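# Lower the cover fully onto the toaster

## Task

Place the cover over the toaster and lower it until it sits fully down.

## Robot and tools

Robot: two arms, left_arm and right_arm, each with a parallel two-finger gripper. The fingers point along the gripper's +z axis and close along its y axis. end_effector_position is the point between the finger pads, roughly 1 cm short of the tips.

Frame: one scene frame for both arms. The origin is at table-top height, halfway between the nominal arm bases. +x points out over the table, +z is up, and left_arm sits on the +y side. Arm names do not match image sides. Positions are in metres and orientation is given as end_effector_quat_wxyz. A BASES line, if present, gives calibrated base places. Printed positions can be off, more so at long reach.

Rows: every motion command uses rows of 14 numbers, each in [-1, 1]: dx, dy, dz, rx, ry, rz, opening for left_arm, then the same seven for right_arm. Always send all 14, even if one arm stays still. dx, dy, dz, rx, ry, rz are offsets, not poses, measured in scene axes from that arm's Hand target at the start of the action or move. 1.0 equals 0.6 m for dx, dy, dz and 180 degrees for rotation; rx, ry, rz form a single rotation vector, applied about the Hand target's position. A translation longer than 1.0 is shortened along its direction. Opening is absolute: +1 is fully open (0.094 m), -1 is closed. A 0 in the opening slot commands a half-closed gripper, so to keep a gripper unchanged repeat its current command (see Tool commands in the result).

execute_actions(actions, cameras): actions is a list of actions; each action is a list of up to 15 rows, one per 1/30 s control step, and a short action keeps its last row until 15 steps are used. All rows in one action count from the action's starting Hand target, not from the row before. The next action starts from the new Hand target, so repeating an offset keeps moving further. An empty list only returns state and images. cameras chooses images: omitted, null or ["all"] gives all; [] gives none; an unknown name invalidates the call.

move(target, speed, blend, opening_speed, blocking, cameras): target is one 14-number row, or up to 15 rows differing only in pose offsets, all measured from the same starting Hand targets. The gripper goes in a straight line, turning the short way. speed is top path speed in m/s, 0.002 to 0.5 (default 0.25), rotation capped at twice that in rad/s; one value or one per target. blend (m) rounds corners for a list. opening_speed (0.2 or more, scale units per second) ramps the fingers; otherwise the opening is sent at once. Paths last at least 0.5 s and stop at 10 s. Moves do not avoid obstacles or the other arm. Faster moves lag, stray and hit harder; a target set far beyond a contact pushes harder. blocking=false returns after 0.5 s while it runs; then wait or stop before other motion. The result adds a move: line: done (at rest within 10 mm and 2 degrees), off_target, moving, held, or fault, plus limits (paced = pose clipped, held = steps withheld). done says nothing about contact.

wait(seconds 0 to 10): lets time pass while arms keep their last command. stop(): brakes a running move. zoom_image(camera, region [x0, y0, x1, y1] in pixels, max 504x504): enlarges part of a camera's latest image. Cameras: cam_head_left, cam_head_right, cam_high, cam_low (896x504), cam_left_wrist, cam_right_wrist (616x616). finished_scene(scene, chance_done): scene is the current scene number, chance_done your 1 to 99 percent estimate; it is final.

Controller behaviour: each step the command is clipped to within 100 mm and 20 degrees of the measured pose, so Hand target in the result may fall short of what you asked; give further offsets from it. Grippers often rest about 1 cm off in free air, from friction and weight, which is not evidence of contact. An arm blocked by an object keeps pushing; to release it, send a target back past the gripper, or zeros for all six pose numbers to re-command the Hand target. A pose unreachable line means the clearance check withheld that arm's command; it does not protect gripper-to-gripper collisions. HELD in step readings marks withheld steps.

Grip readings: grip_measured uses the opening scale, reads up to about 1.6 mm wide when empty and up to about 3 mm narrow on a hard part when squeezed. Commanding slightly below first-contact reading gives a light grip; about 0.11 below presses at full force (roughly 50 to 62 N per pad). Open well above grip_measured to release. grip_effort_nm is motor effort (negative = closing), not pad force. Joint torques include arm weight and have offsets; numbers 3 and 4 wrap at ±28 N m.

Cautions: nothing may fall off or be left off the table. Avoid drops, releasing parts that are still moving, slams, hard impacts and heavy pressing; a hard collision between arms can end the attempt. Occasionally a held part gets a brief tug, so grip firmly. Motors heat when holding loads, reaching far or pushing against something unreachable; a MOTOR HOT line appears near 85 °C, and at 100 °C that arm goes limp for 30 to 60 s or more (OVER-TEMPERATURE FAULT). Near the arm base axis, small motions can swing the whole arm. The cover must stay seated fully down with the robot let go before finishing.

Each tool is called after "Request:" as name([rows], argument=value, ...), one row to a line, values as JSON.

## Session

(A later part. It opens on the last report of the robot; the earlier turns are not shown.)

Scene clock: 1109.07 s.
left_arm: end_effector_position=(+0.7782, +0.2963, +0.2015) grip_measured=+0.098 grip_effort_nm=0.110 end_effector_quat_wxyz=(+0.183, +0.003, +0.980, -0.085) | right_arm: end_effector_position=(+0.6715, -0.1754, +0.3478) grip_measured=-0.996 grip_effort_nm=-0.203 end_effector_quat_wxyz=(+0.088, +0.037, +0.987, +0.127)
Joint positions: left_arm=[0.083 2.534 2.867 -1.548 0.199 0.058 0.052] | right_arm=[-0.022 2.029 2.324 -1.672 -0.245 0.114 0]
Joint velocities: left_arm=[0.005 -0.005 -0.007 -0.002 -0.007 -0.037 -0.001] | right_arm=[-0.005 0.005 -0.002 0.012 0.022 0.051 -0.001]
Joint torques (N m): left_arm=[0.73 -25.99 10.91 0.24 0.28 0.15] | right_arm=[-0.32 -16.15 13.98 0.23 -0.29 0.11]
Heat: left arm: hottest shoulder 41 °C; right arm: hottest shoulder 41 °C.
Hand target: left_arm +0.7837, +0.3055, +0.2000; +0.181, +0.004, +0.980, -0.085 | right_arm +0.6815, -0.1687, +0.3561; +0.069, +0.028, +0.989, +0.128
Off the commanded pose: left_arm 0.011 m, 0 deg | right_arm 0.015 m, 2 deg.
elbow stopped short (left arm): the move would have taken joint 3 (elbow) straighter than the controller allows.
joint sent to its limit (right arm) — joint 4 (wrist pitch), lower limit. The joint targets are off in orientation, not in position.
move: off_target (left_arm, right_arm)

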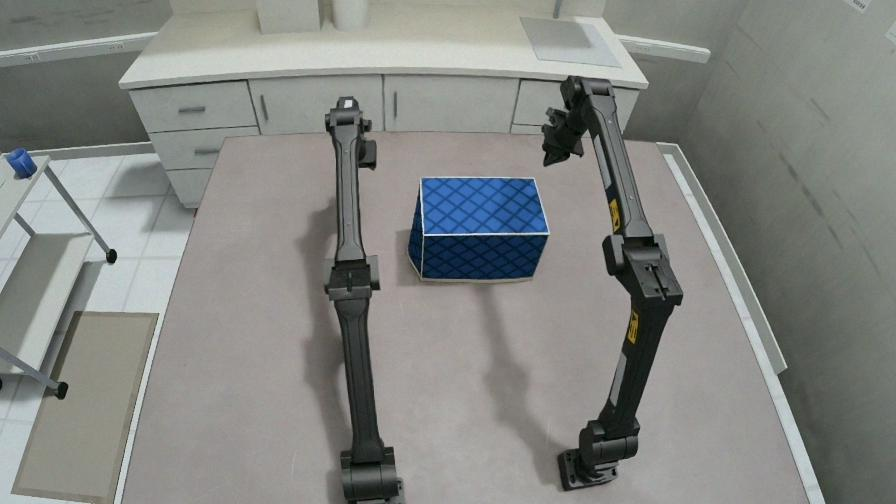

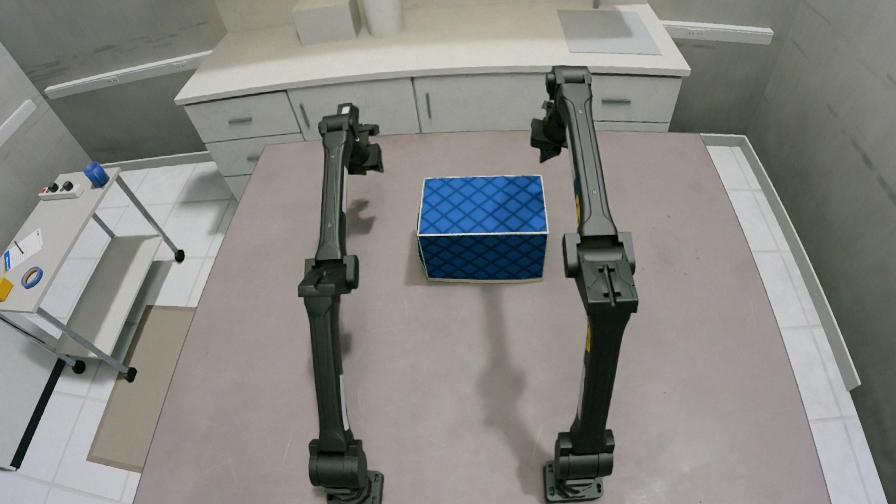

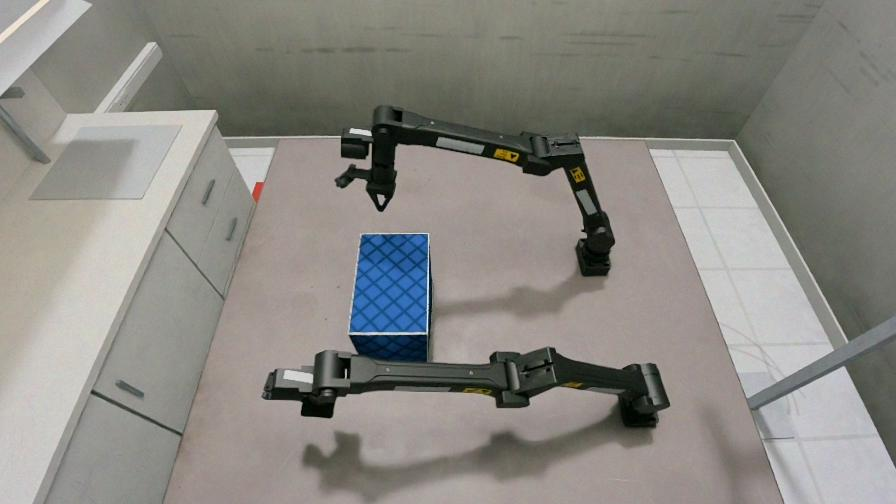

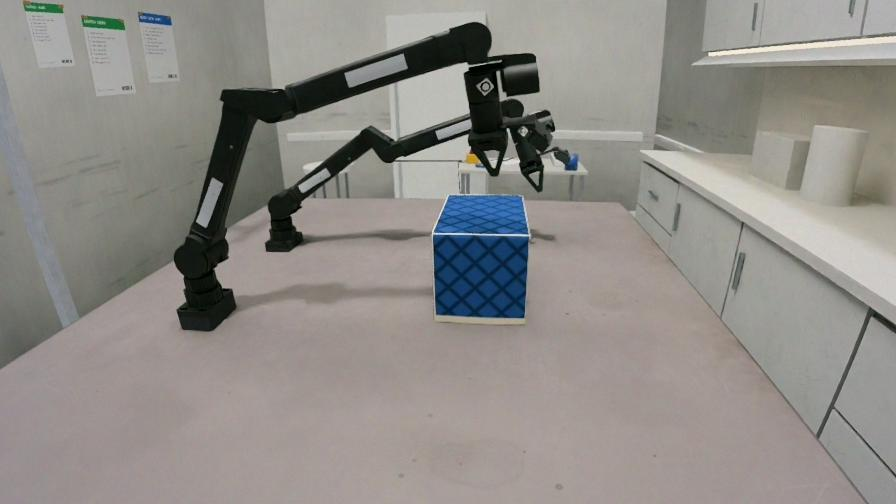

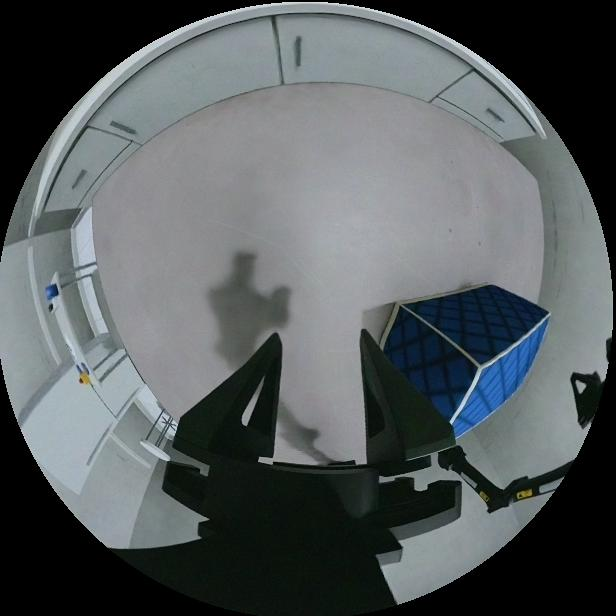

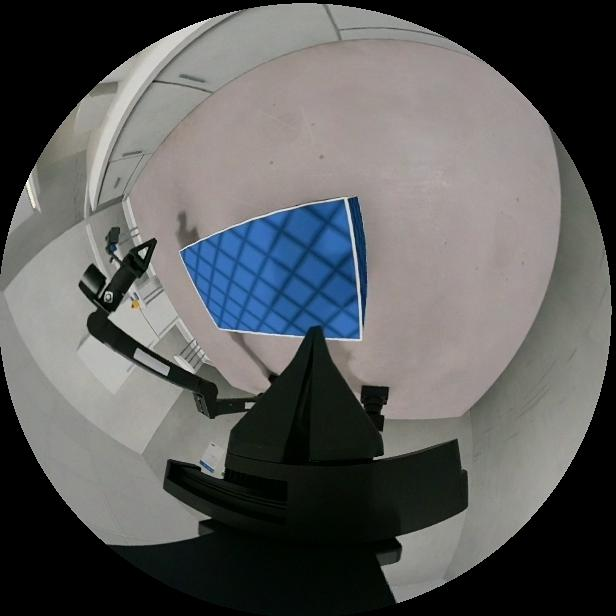

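Request:
move(target=[-0.15,0.25,0.1,0,0,0,0.1,0,0,0,0,0,0,-1])

Request:
zoom_image(camera="cam_high", region=[330, 260, 450, 380])

Request:
zoom_image(camera="cam_left_wrist", region=[350, 150, 616, 450])

Scene clock: 1114.77 s.
left_arm: end_effector_position=(+0.6917, +0.4573, +0.2416) grip_measured=+0.098 grip_effort_nm=0.110 end_effector_quat_wxyz=(+0.161, -0.006, +0.983, -0.090) | right_arm: end_effector_position=(+0.6714, -0.1754, +0.3478) grip_measured=-0.996 grip_effort_nm=-0.198 end_effector_quat_wxyz=(+0.087, +0.037, +0.987, +0.127)
Joint positions: left_arm=[0.322 2.293 2.532 -1.552 0.271 0.279 0.052] | right_arm=[-0.022 2.029 2.324 -1.672 -0.245 0.114 0]
Joint velocities: left_arm=[0.005 0.005 0.012 -0.002 -0.022 -0.022 0.001] | right_arm=[-0.015 0.005 -0.012 0.002 -0.022 -0.007 0.001]
Joint torques (N m): left_arm=[-0.56 -28.86 7.66 0.9 0.36 0.13] | right_arm=[-0.26 -15.85 13.96 0.24 -0.3 0.11]
Heat: left arm: hottest shoulder 42 °C; right arm: hottest shoulder 41 °C.
Hand target: left_arm +0.6939, +0.4547, +0.2624; +0.182, +0.004, +0.980, -0.085 | right_arm +0.6815, -0.1688, +0.3561; +0.069, +0.028, +0.989, +0.128
Off the commanded pose: left_arm 0.019 m, 3 deg | right_arm 0.015 m, 2 deg.
joint sent to its limit (right arm) — joint 4 (wrist pitch), lower limit. The joint targets are off in orientation, not in position.
move: off_target (left_arm, right_arm); limits=paced

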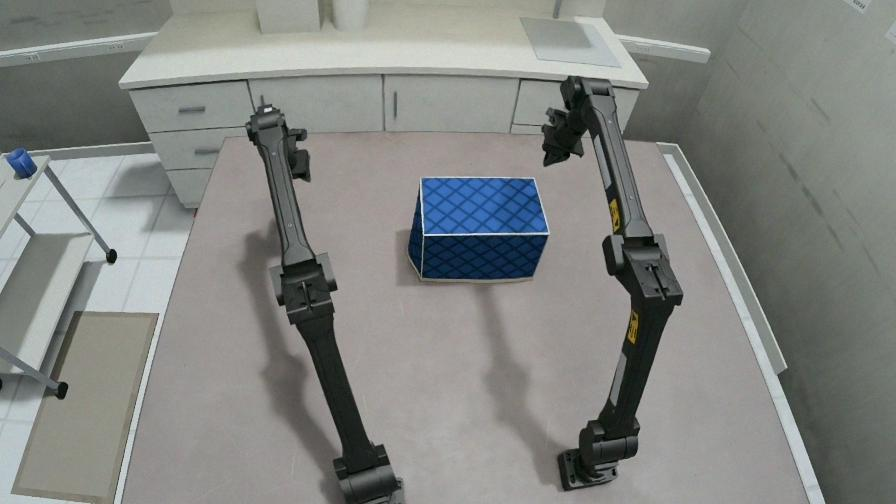

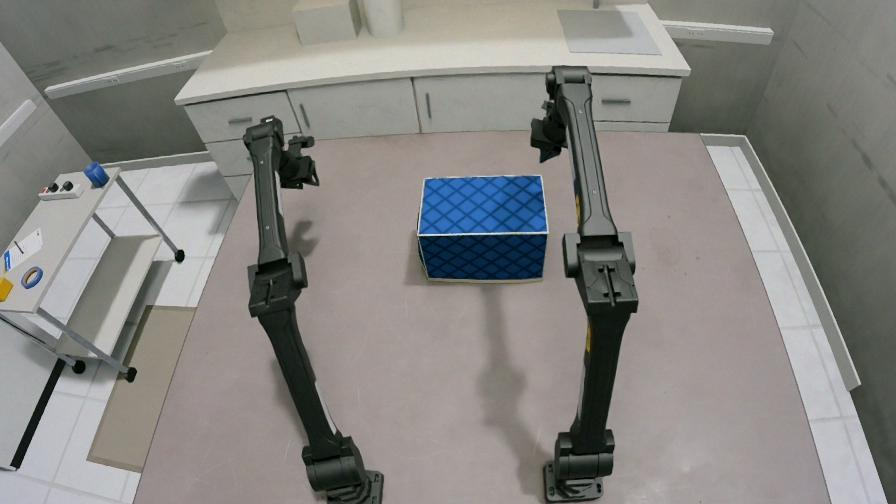

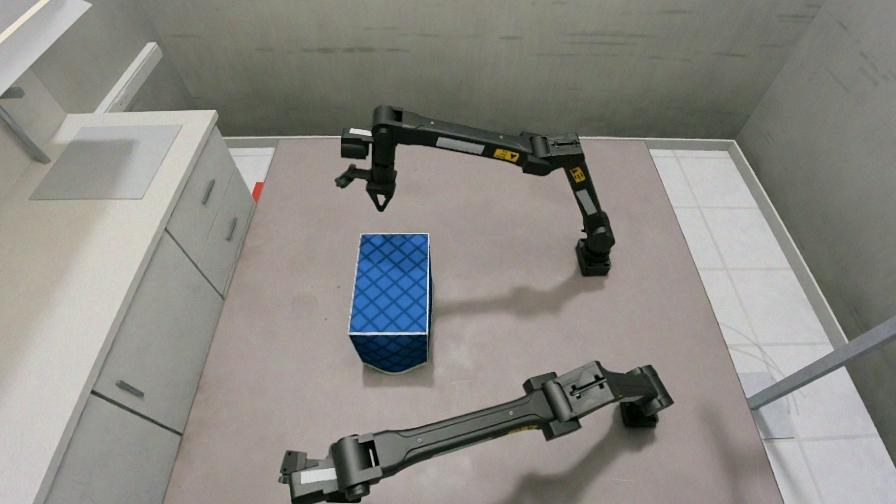

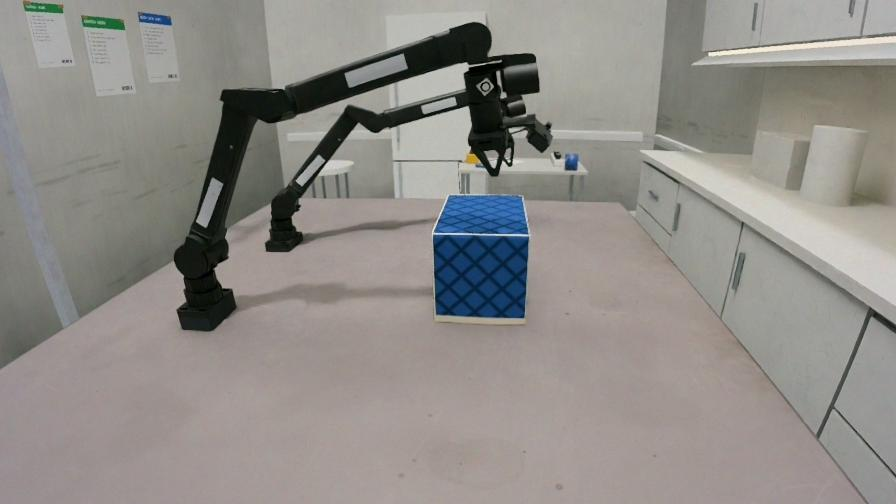

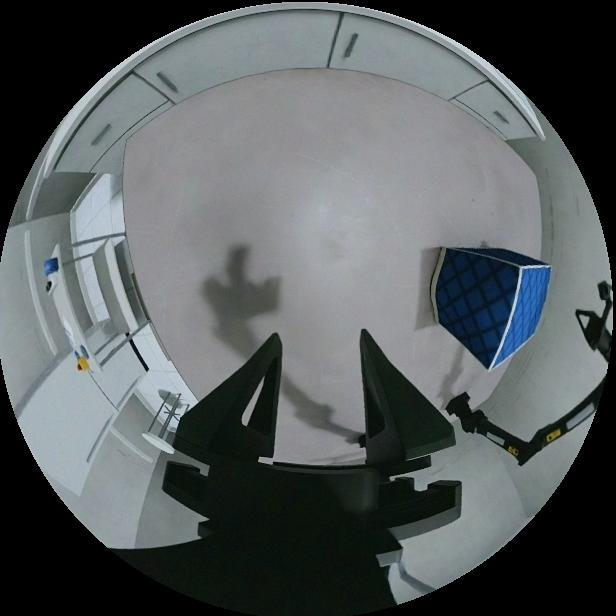

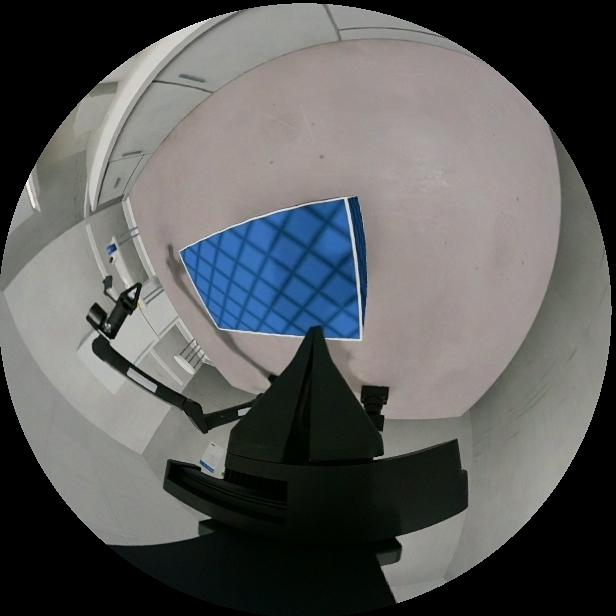

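Scaled by 4.200.

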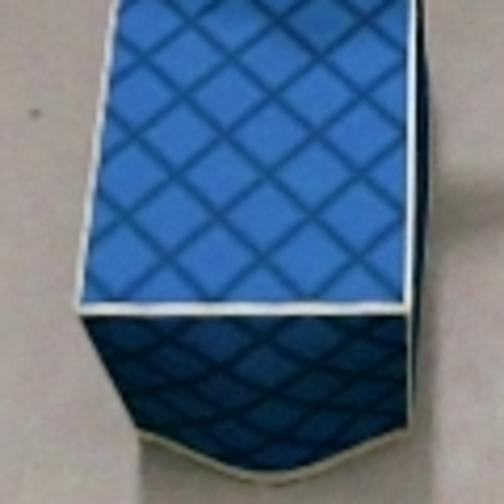

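Scaled by 1.680 from the camera's 616x616 image, which has a finer 880x880 frame.

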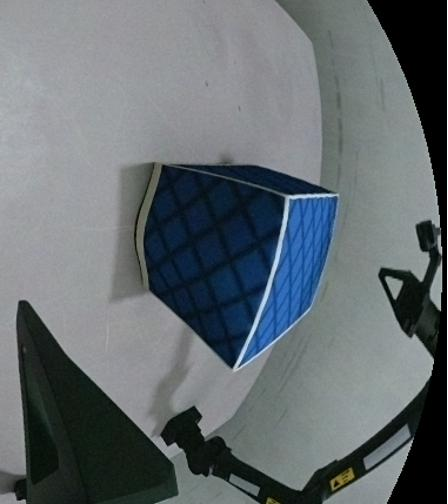

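Request:
move([
  [-0.11,-0.50,0.08,0,0,0,-1,0,0,0,0,0,0,-1],
  [-0.11,-0.50,-0.14,0,0,0,-1,0,0,0,0,0,0,-1],
  [-0.11,-0.5,0.1,0,0,0,-1,0,0,0,0,0,0,-1],
  [0,0,0.1,0,0,0,-1,0,0,0,0,0,0,-1],
], speed=[0.25,0.08,0.15,0.25])

Request:
zoom_image(camera="cam_high", region=[330, 260, 450, 380])

Request:
zoom_image(camera="cam_head_left", region=[390, 150, 570, 310])

Request:
zoom_image(camera="cam_low", region=[400, 180, 560, 340])

Scene clock: 1162.97 s.
left_arm: end_effector_position=(+0.6875, +0.4560, +0.3213) grip_measured=-0.989 grip_effort_nm=-0.584 end_effector_quat_wxyz=(+0.202, -0.008, +0.976, -0.078) | right_arm: end_effector_position=(+0.6714, -0.1754, +0.3478) grip_measured=-0.996 grip_effort_nm=-0.203 end_effector_quat_wxyz=(+0.087, +0.037, +0.987, +0.127)
Joint positions: left_arm=[0.322 2.308 2.763 -1.68 0.272 0.263 0.001] | right_arm=[-0.022 2.029 2.324 -1.672 -0.245 0.114 0]
Joint velocities: left_arm=[-0.005 -0.005 -0.012 -0.007 -0.051 -0.007 -0.003] | right_arm=[-0.015 -0.005 0.012 0.017 -0.11 -0.051 0]
Joint torques (N m): left_arm=[-0.26 -23.71 10.36 0.14 0.34 0.16] | right_arm=[-0.26 -15.79 14.01 0.28 -0.3 0.1]
Heat: left arm: hottest shoulder 41 °C; right arm: hottest elbow 42 °C.
Hand target: left_arm +0.6945, +0.4538, +0.3223; +0.182, +0.004, +0.980, -0.085 | right_arm +0.6815, -0.1688, +0.3561; +0.069, +0.028, +0.989, +0.128
Off the commanded pose: left_arm 0.007 m, 3 deg | right_arm 0.015 m, 2 deg.
joint sent to its limit (left arm) — joint 4 (wrist pitch), lower limit. The joint targets are off in orientation, not in position.
joint sent to its limit (right arm) — joint 4 (wrist pitch), lower limit. The joint targets are off in orientation, not in position.
move: off_target (left_arm, right_arm)

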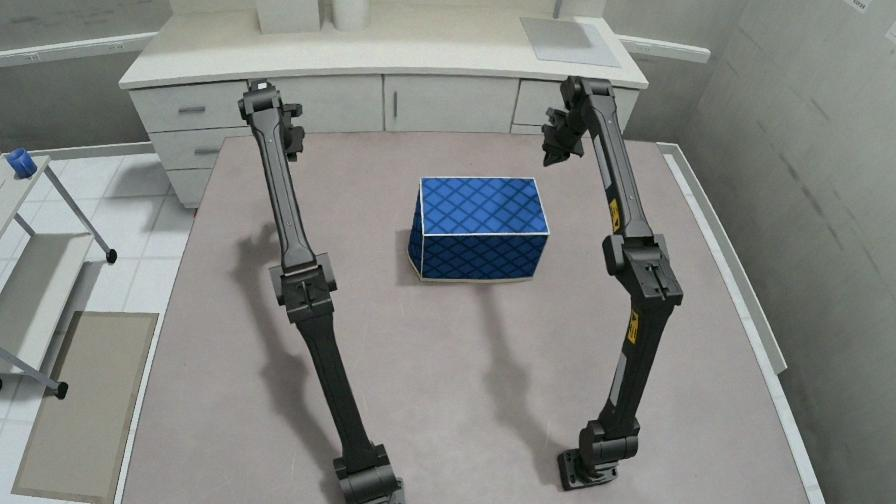

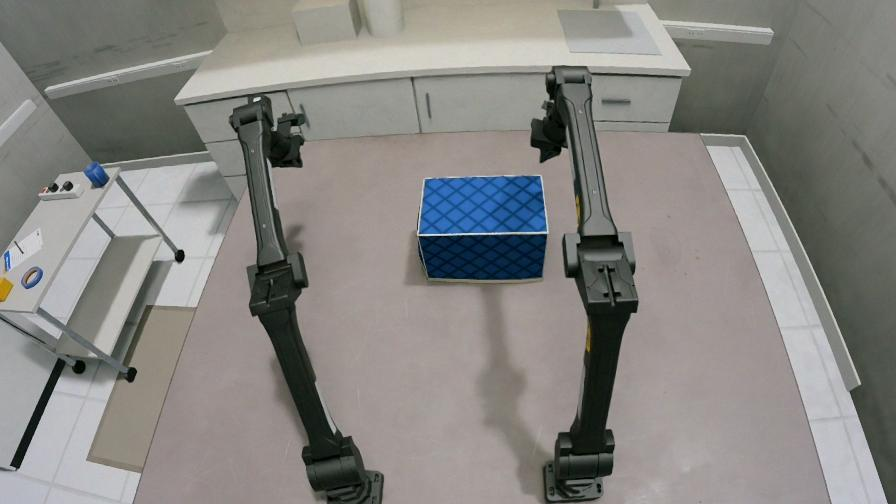

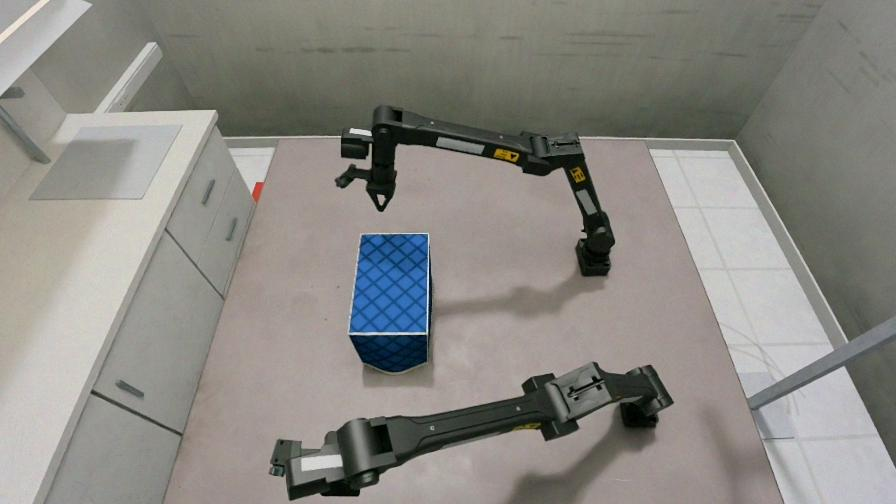

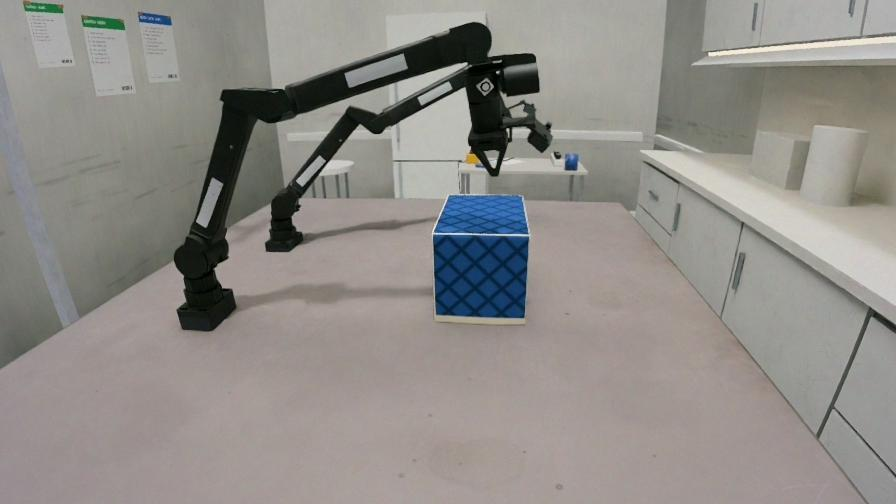

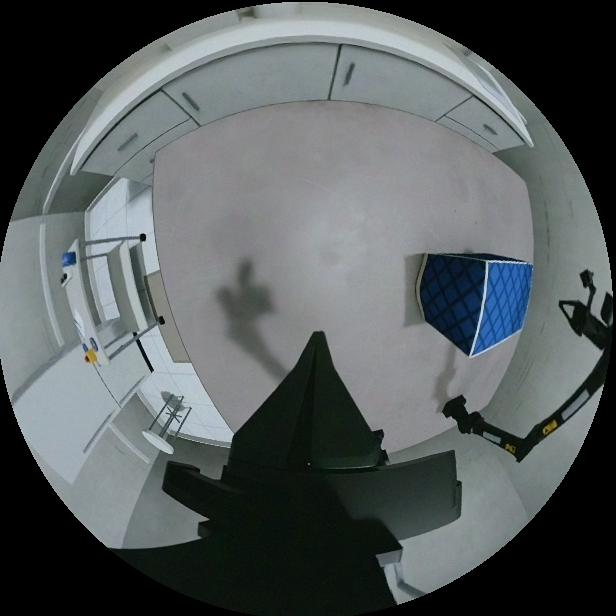

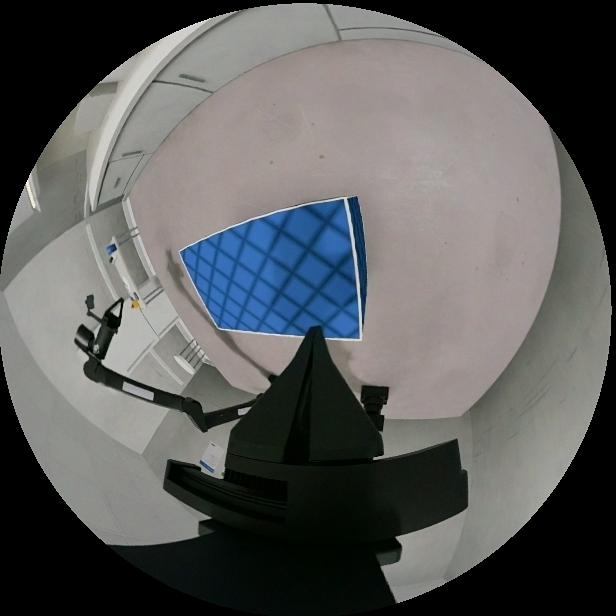

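Scaled by 4.200.

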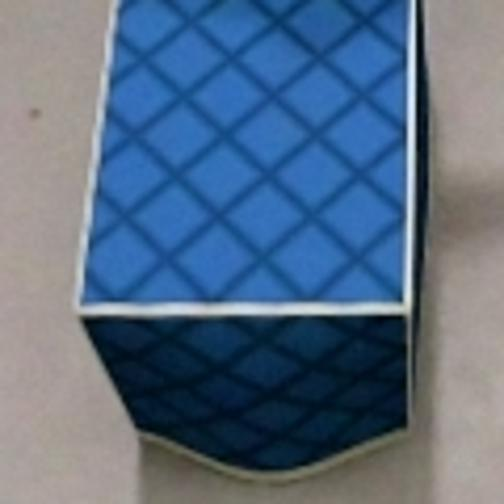

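Scaled by 2.800.

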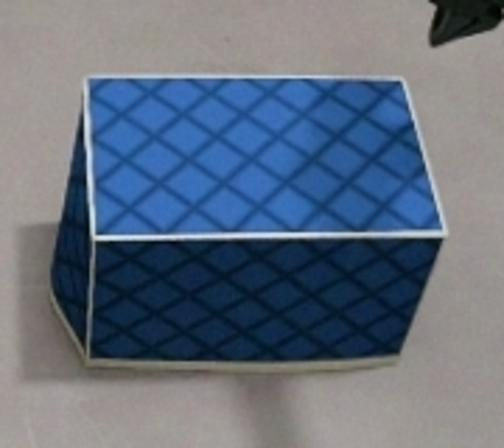

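Scaled by 3.150.

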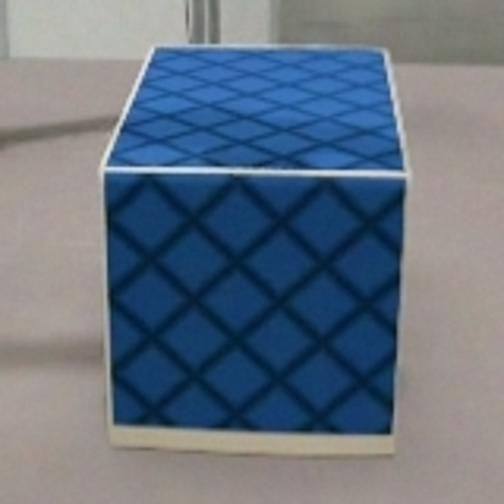

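Request:
finished_scene(scene=2, chance_done=82)

The scene is finished: the task was done.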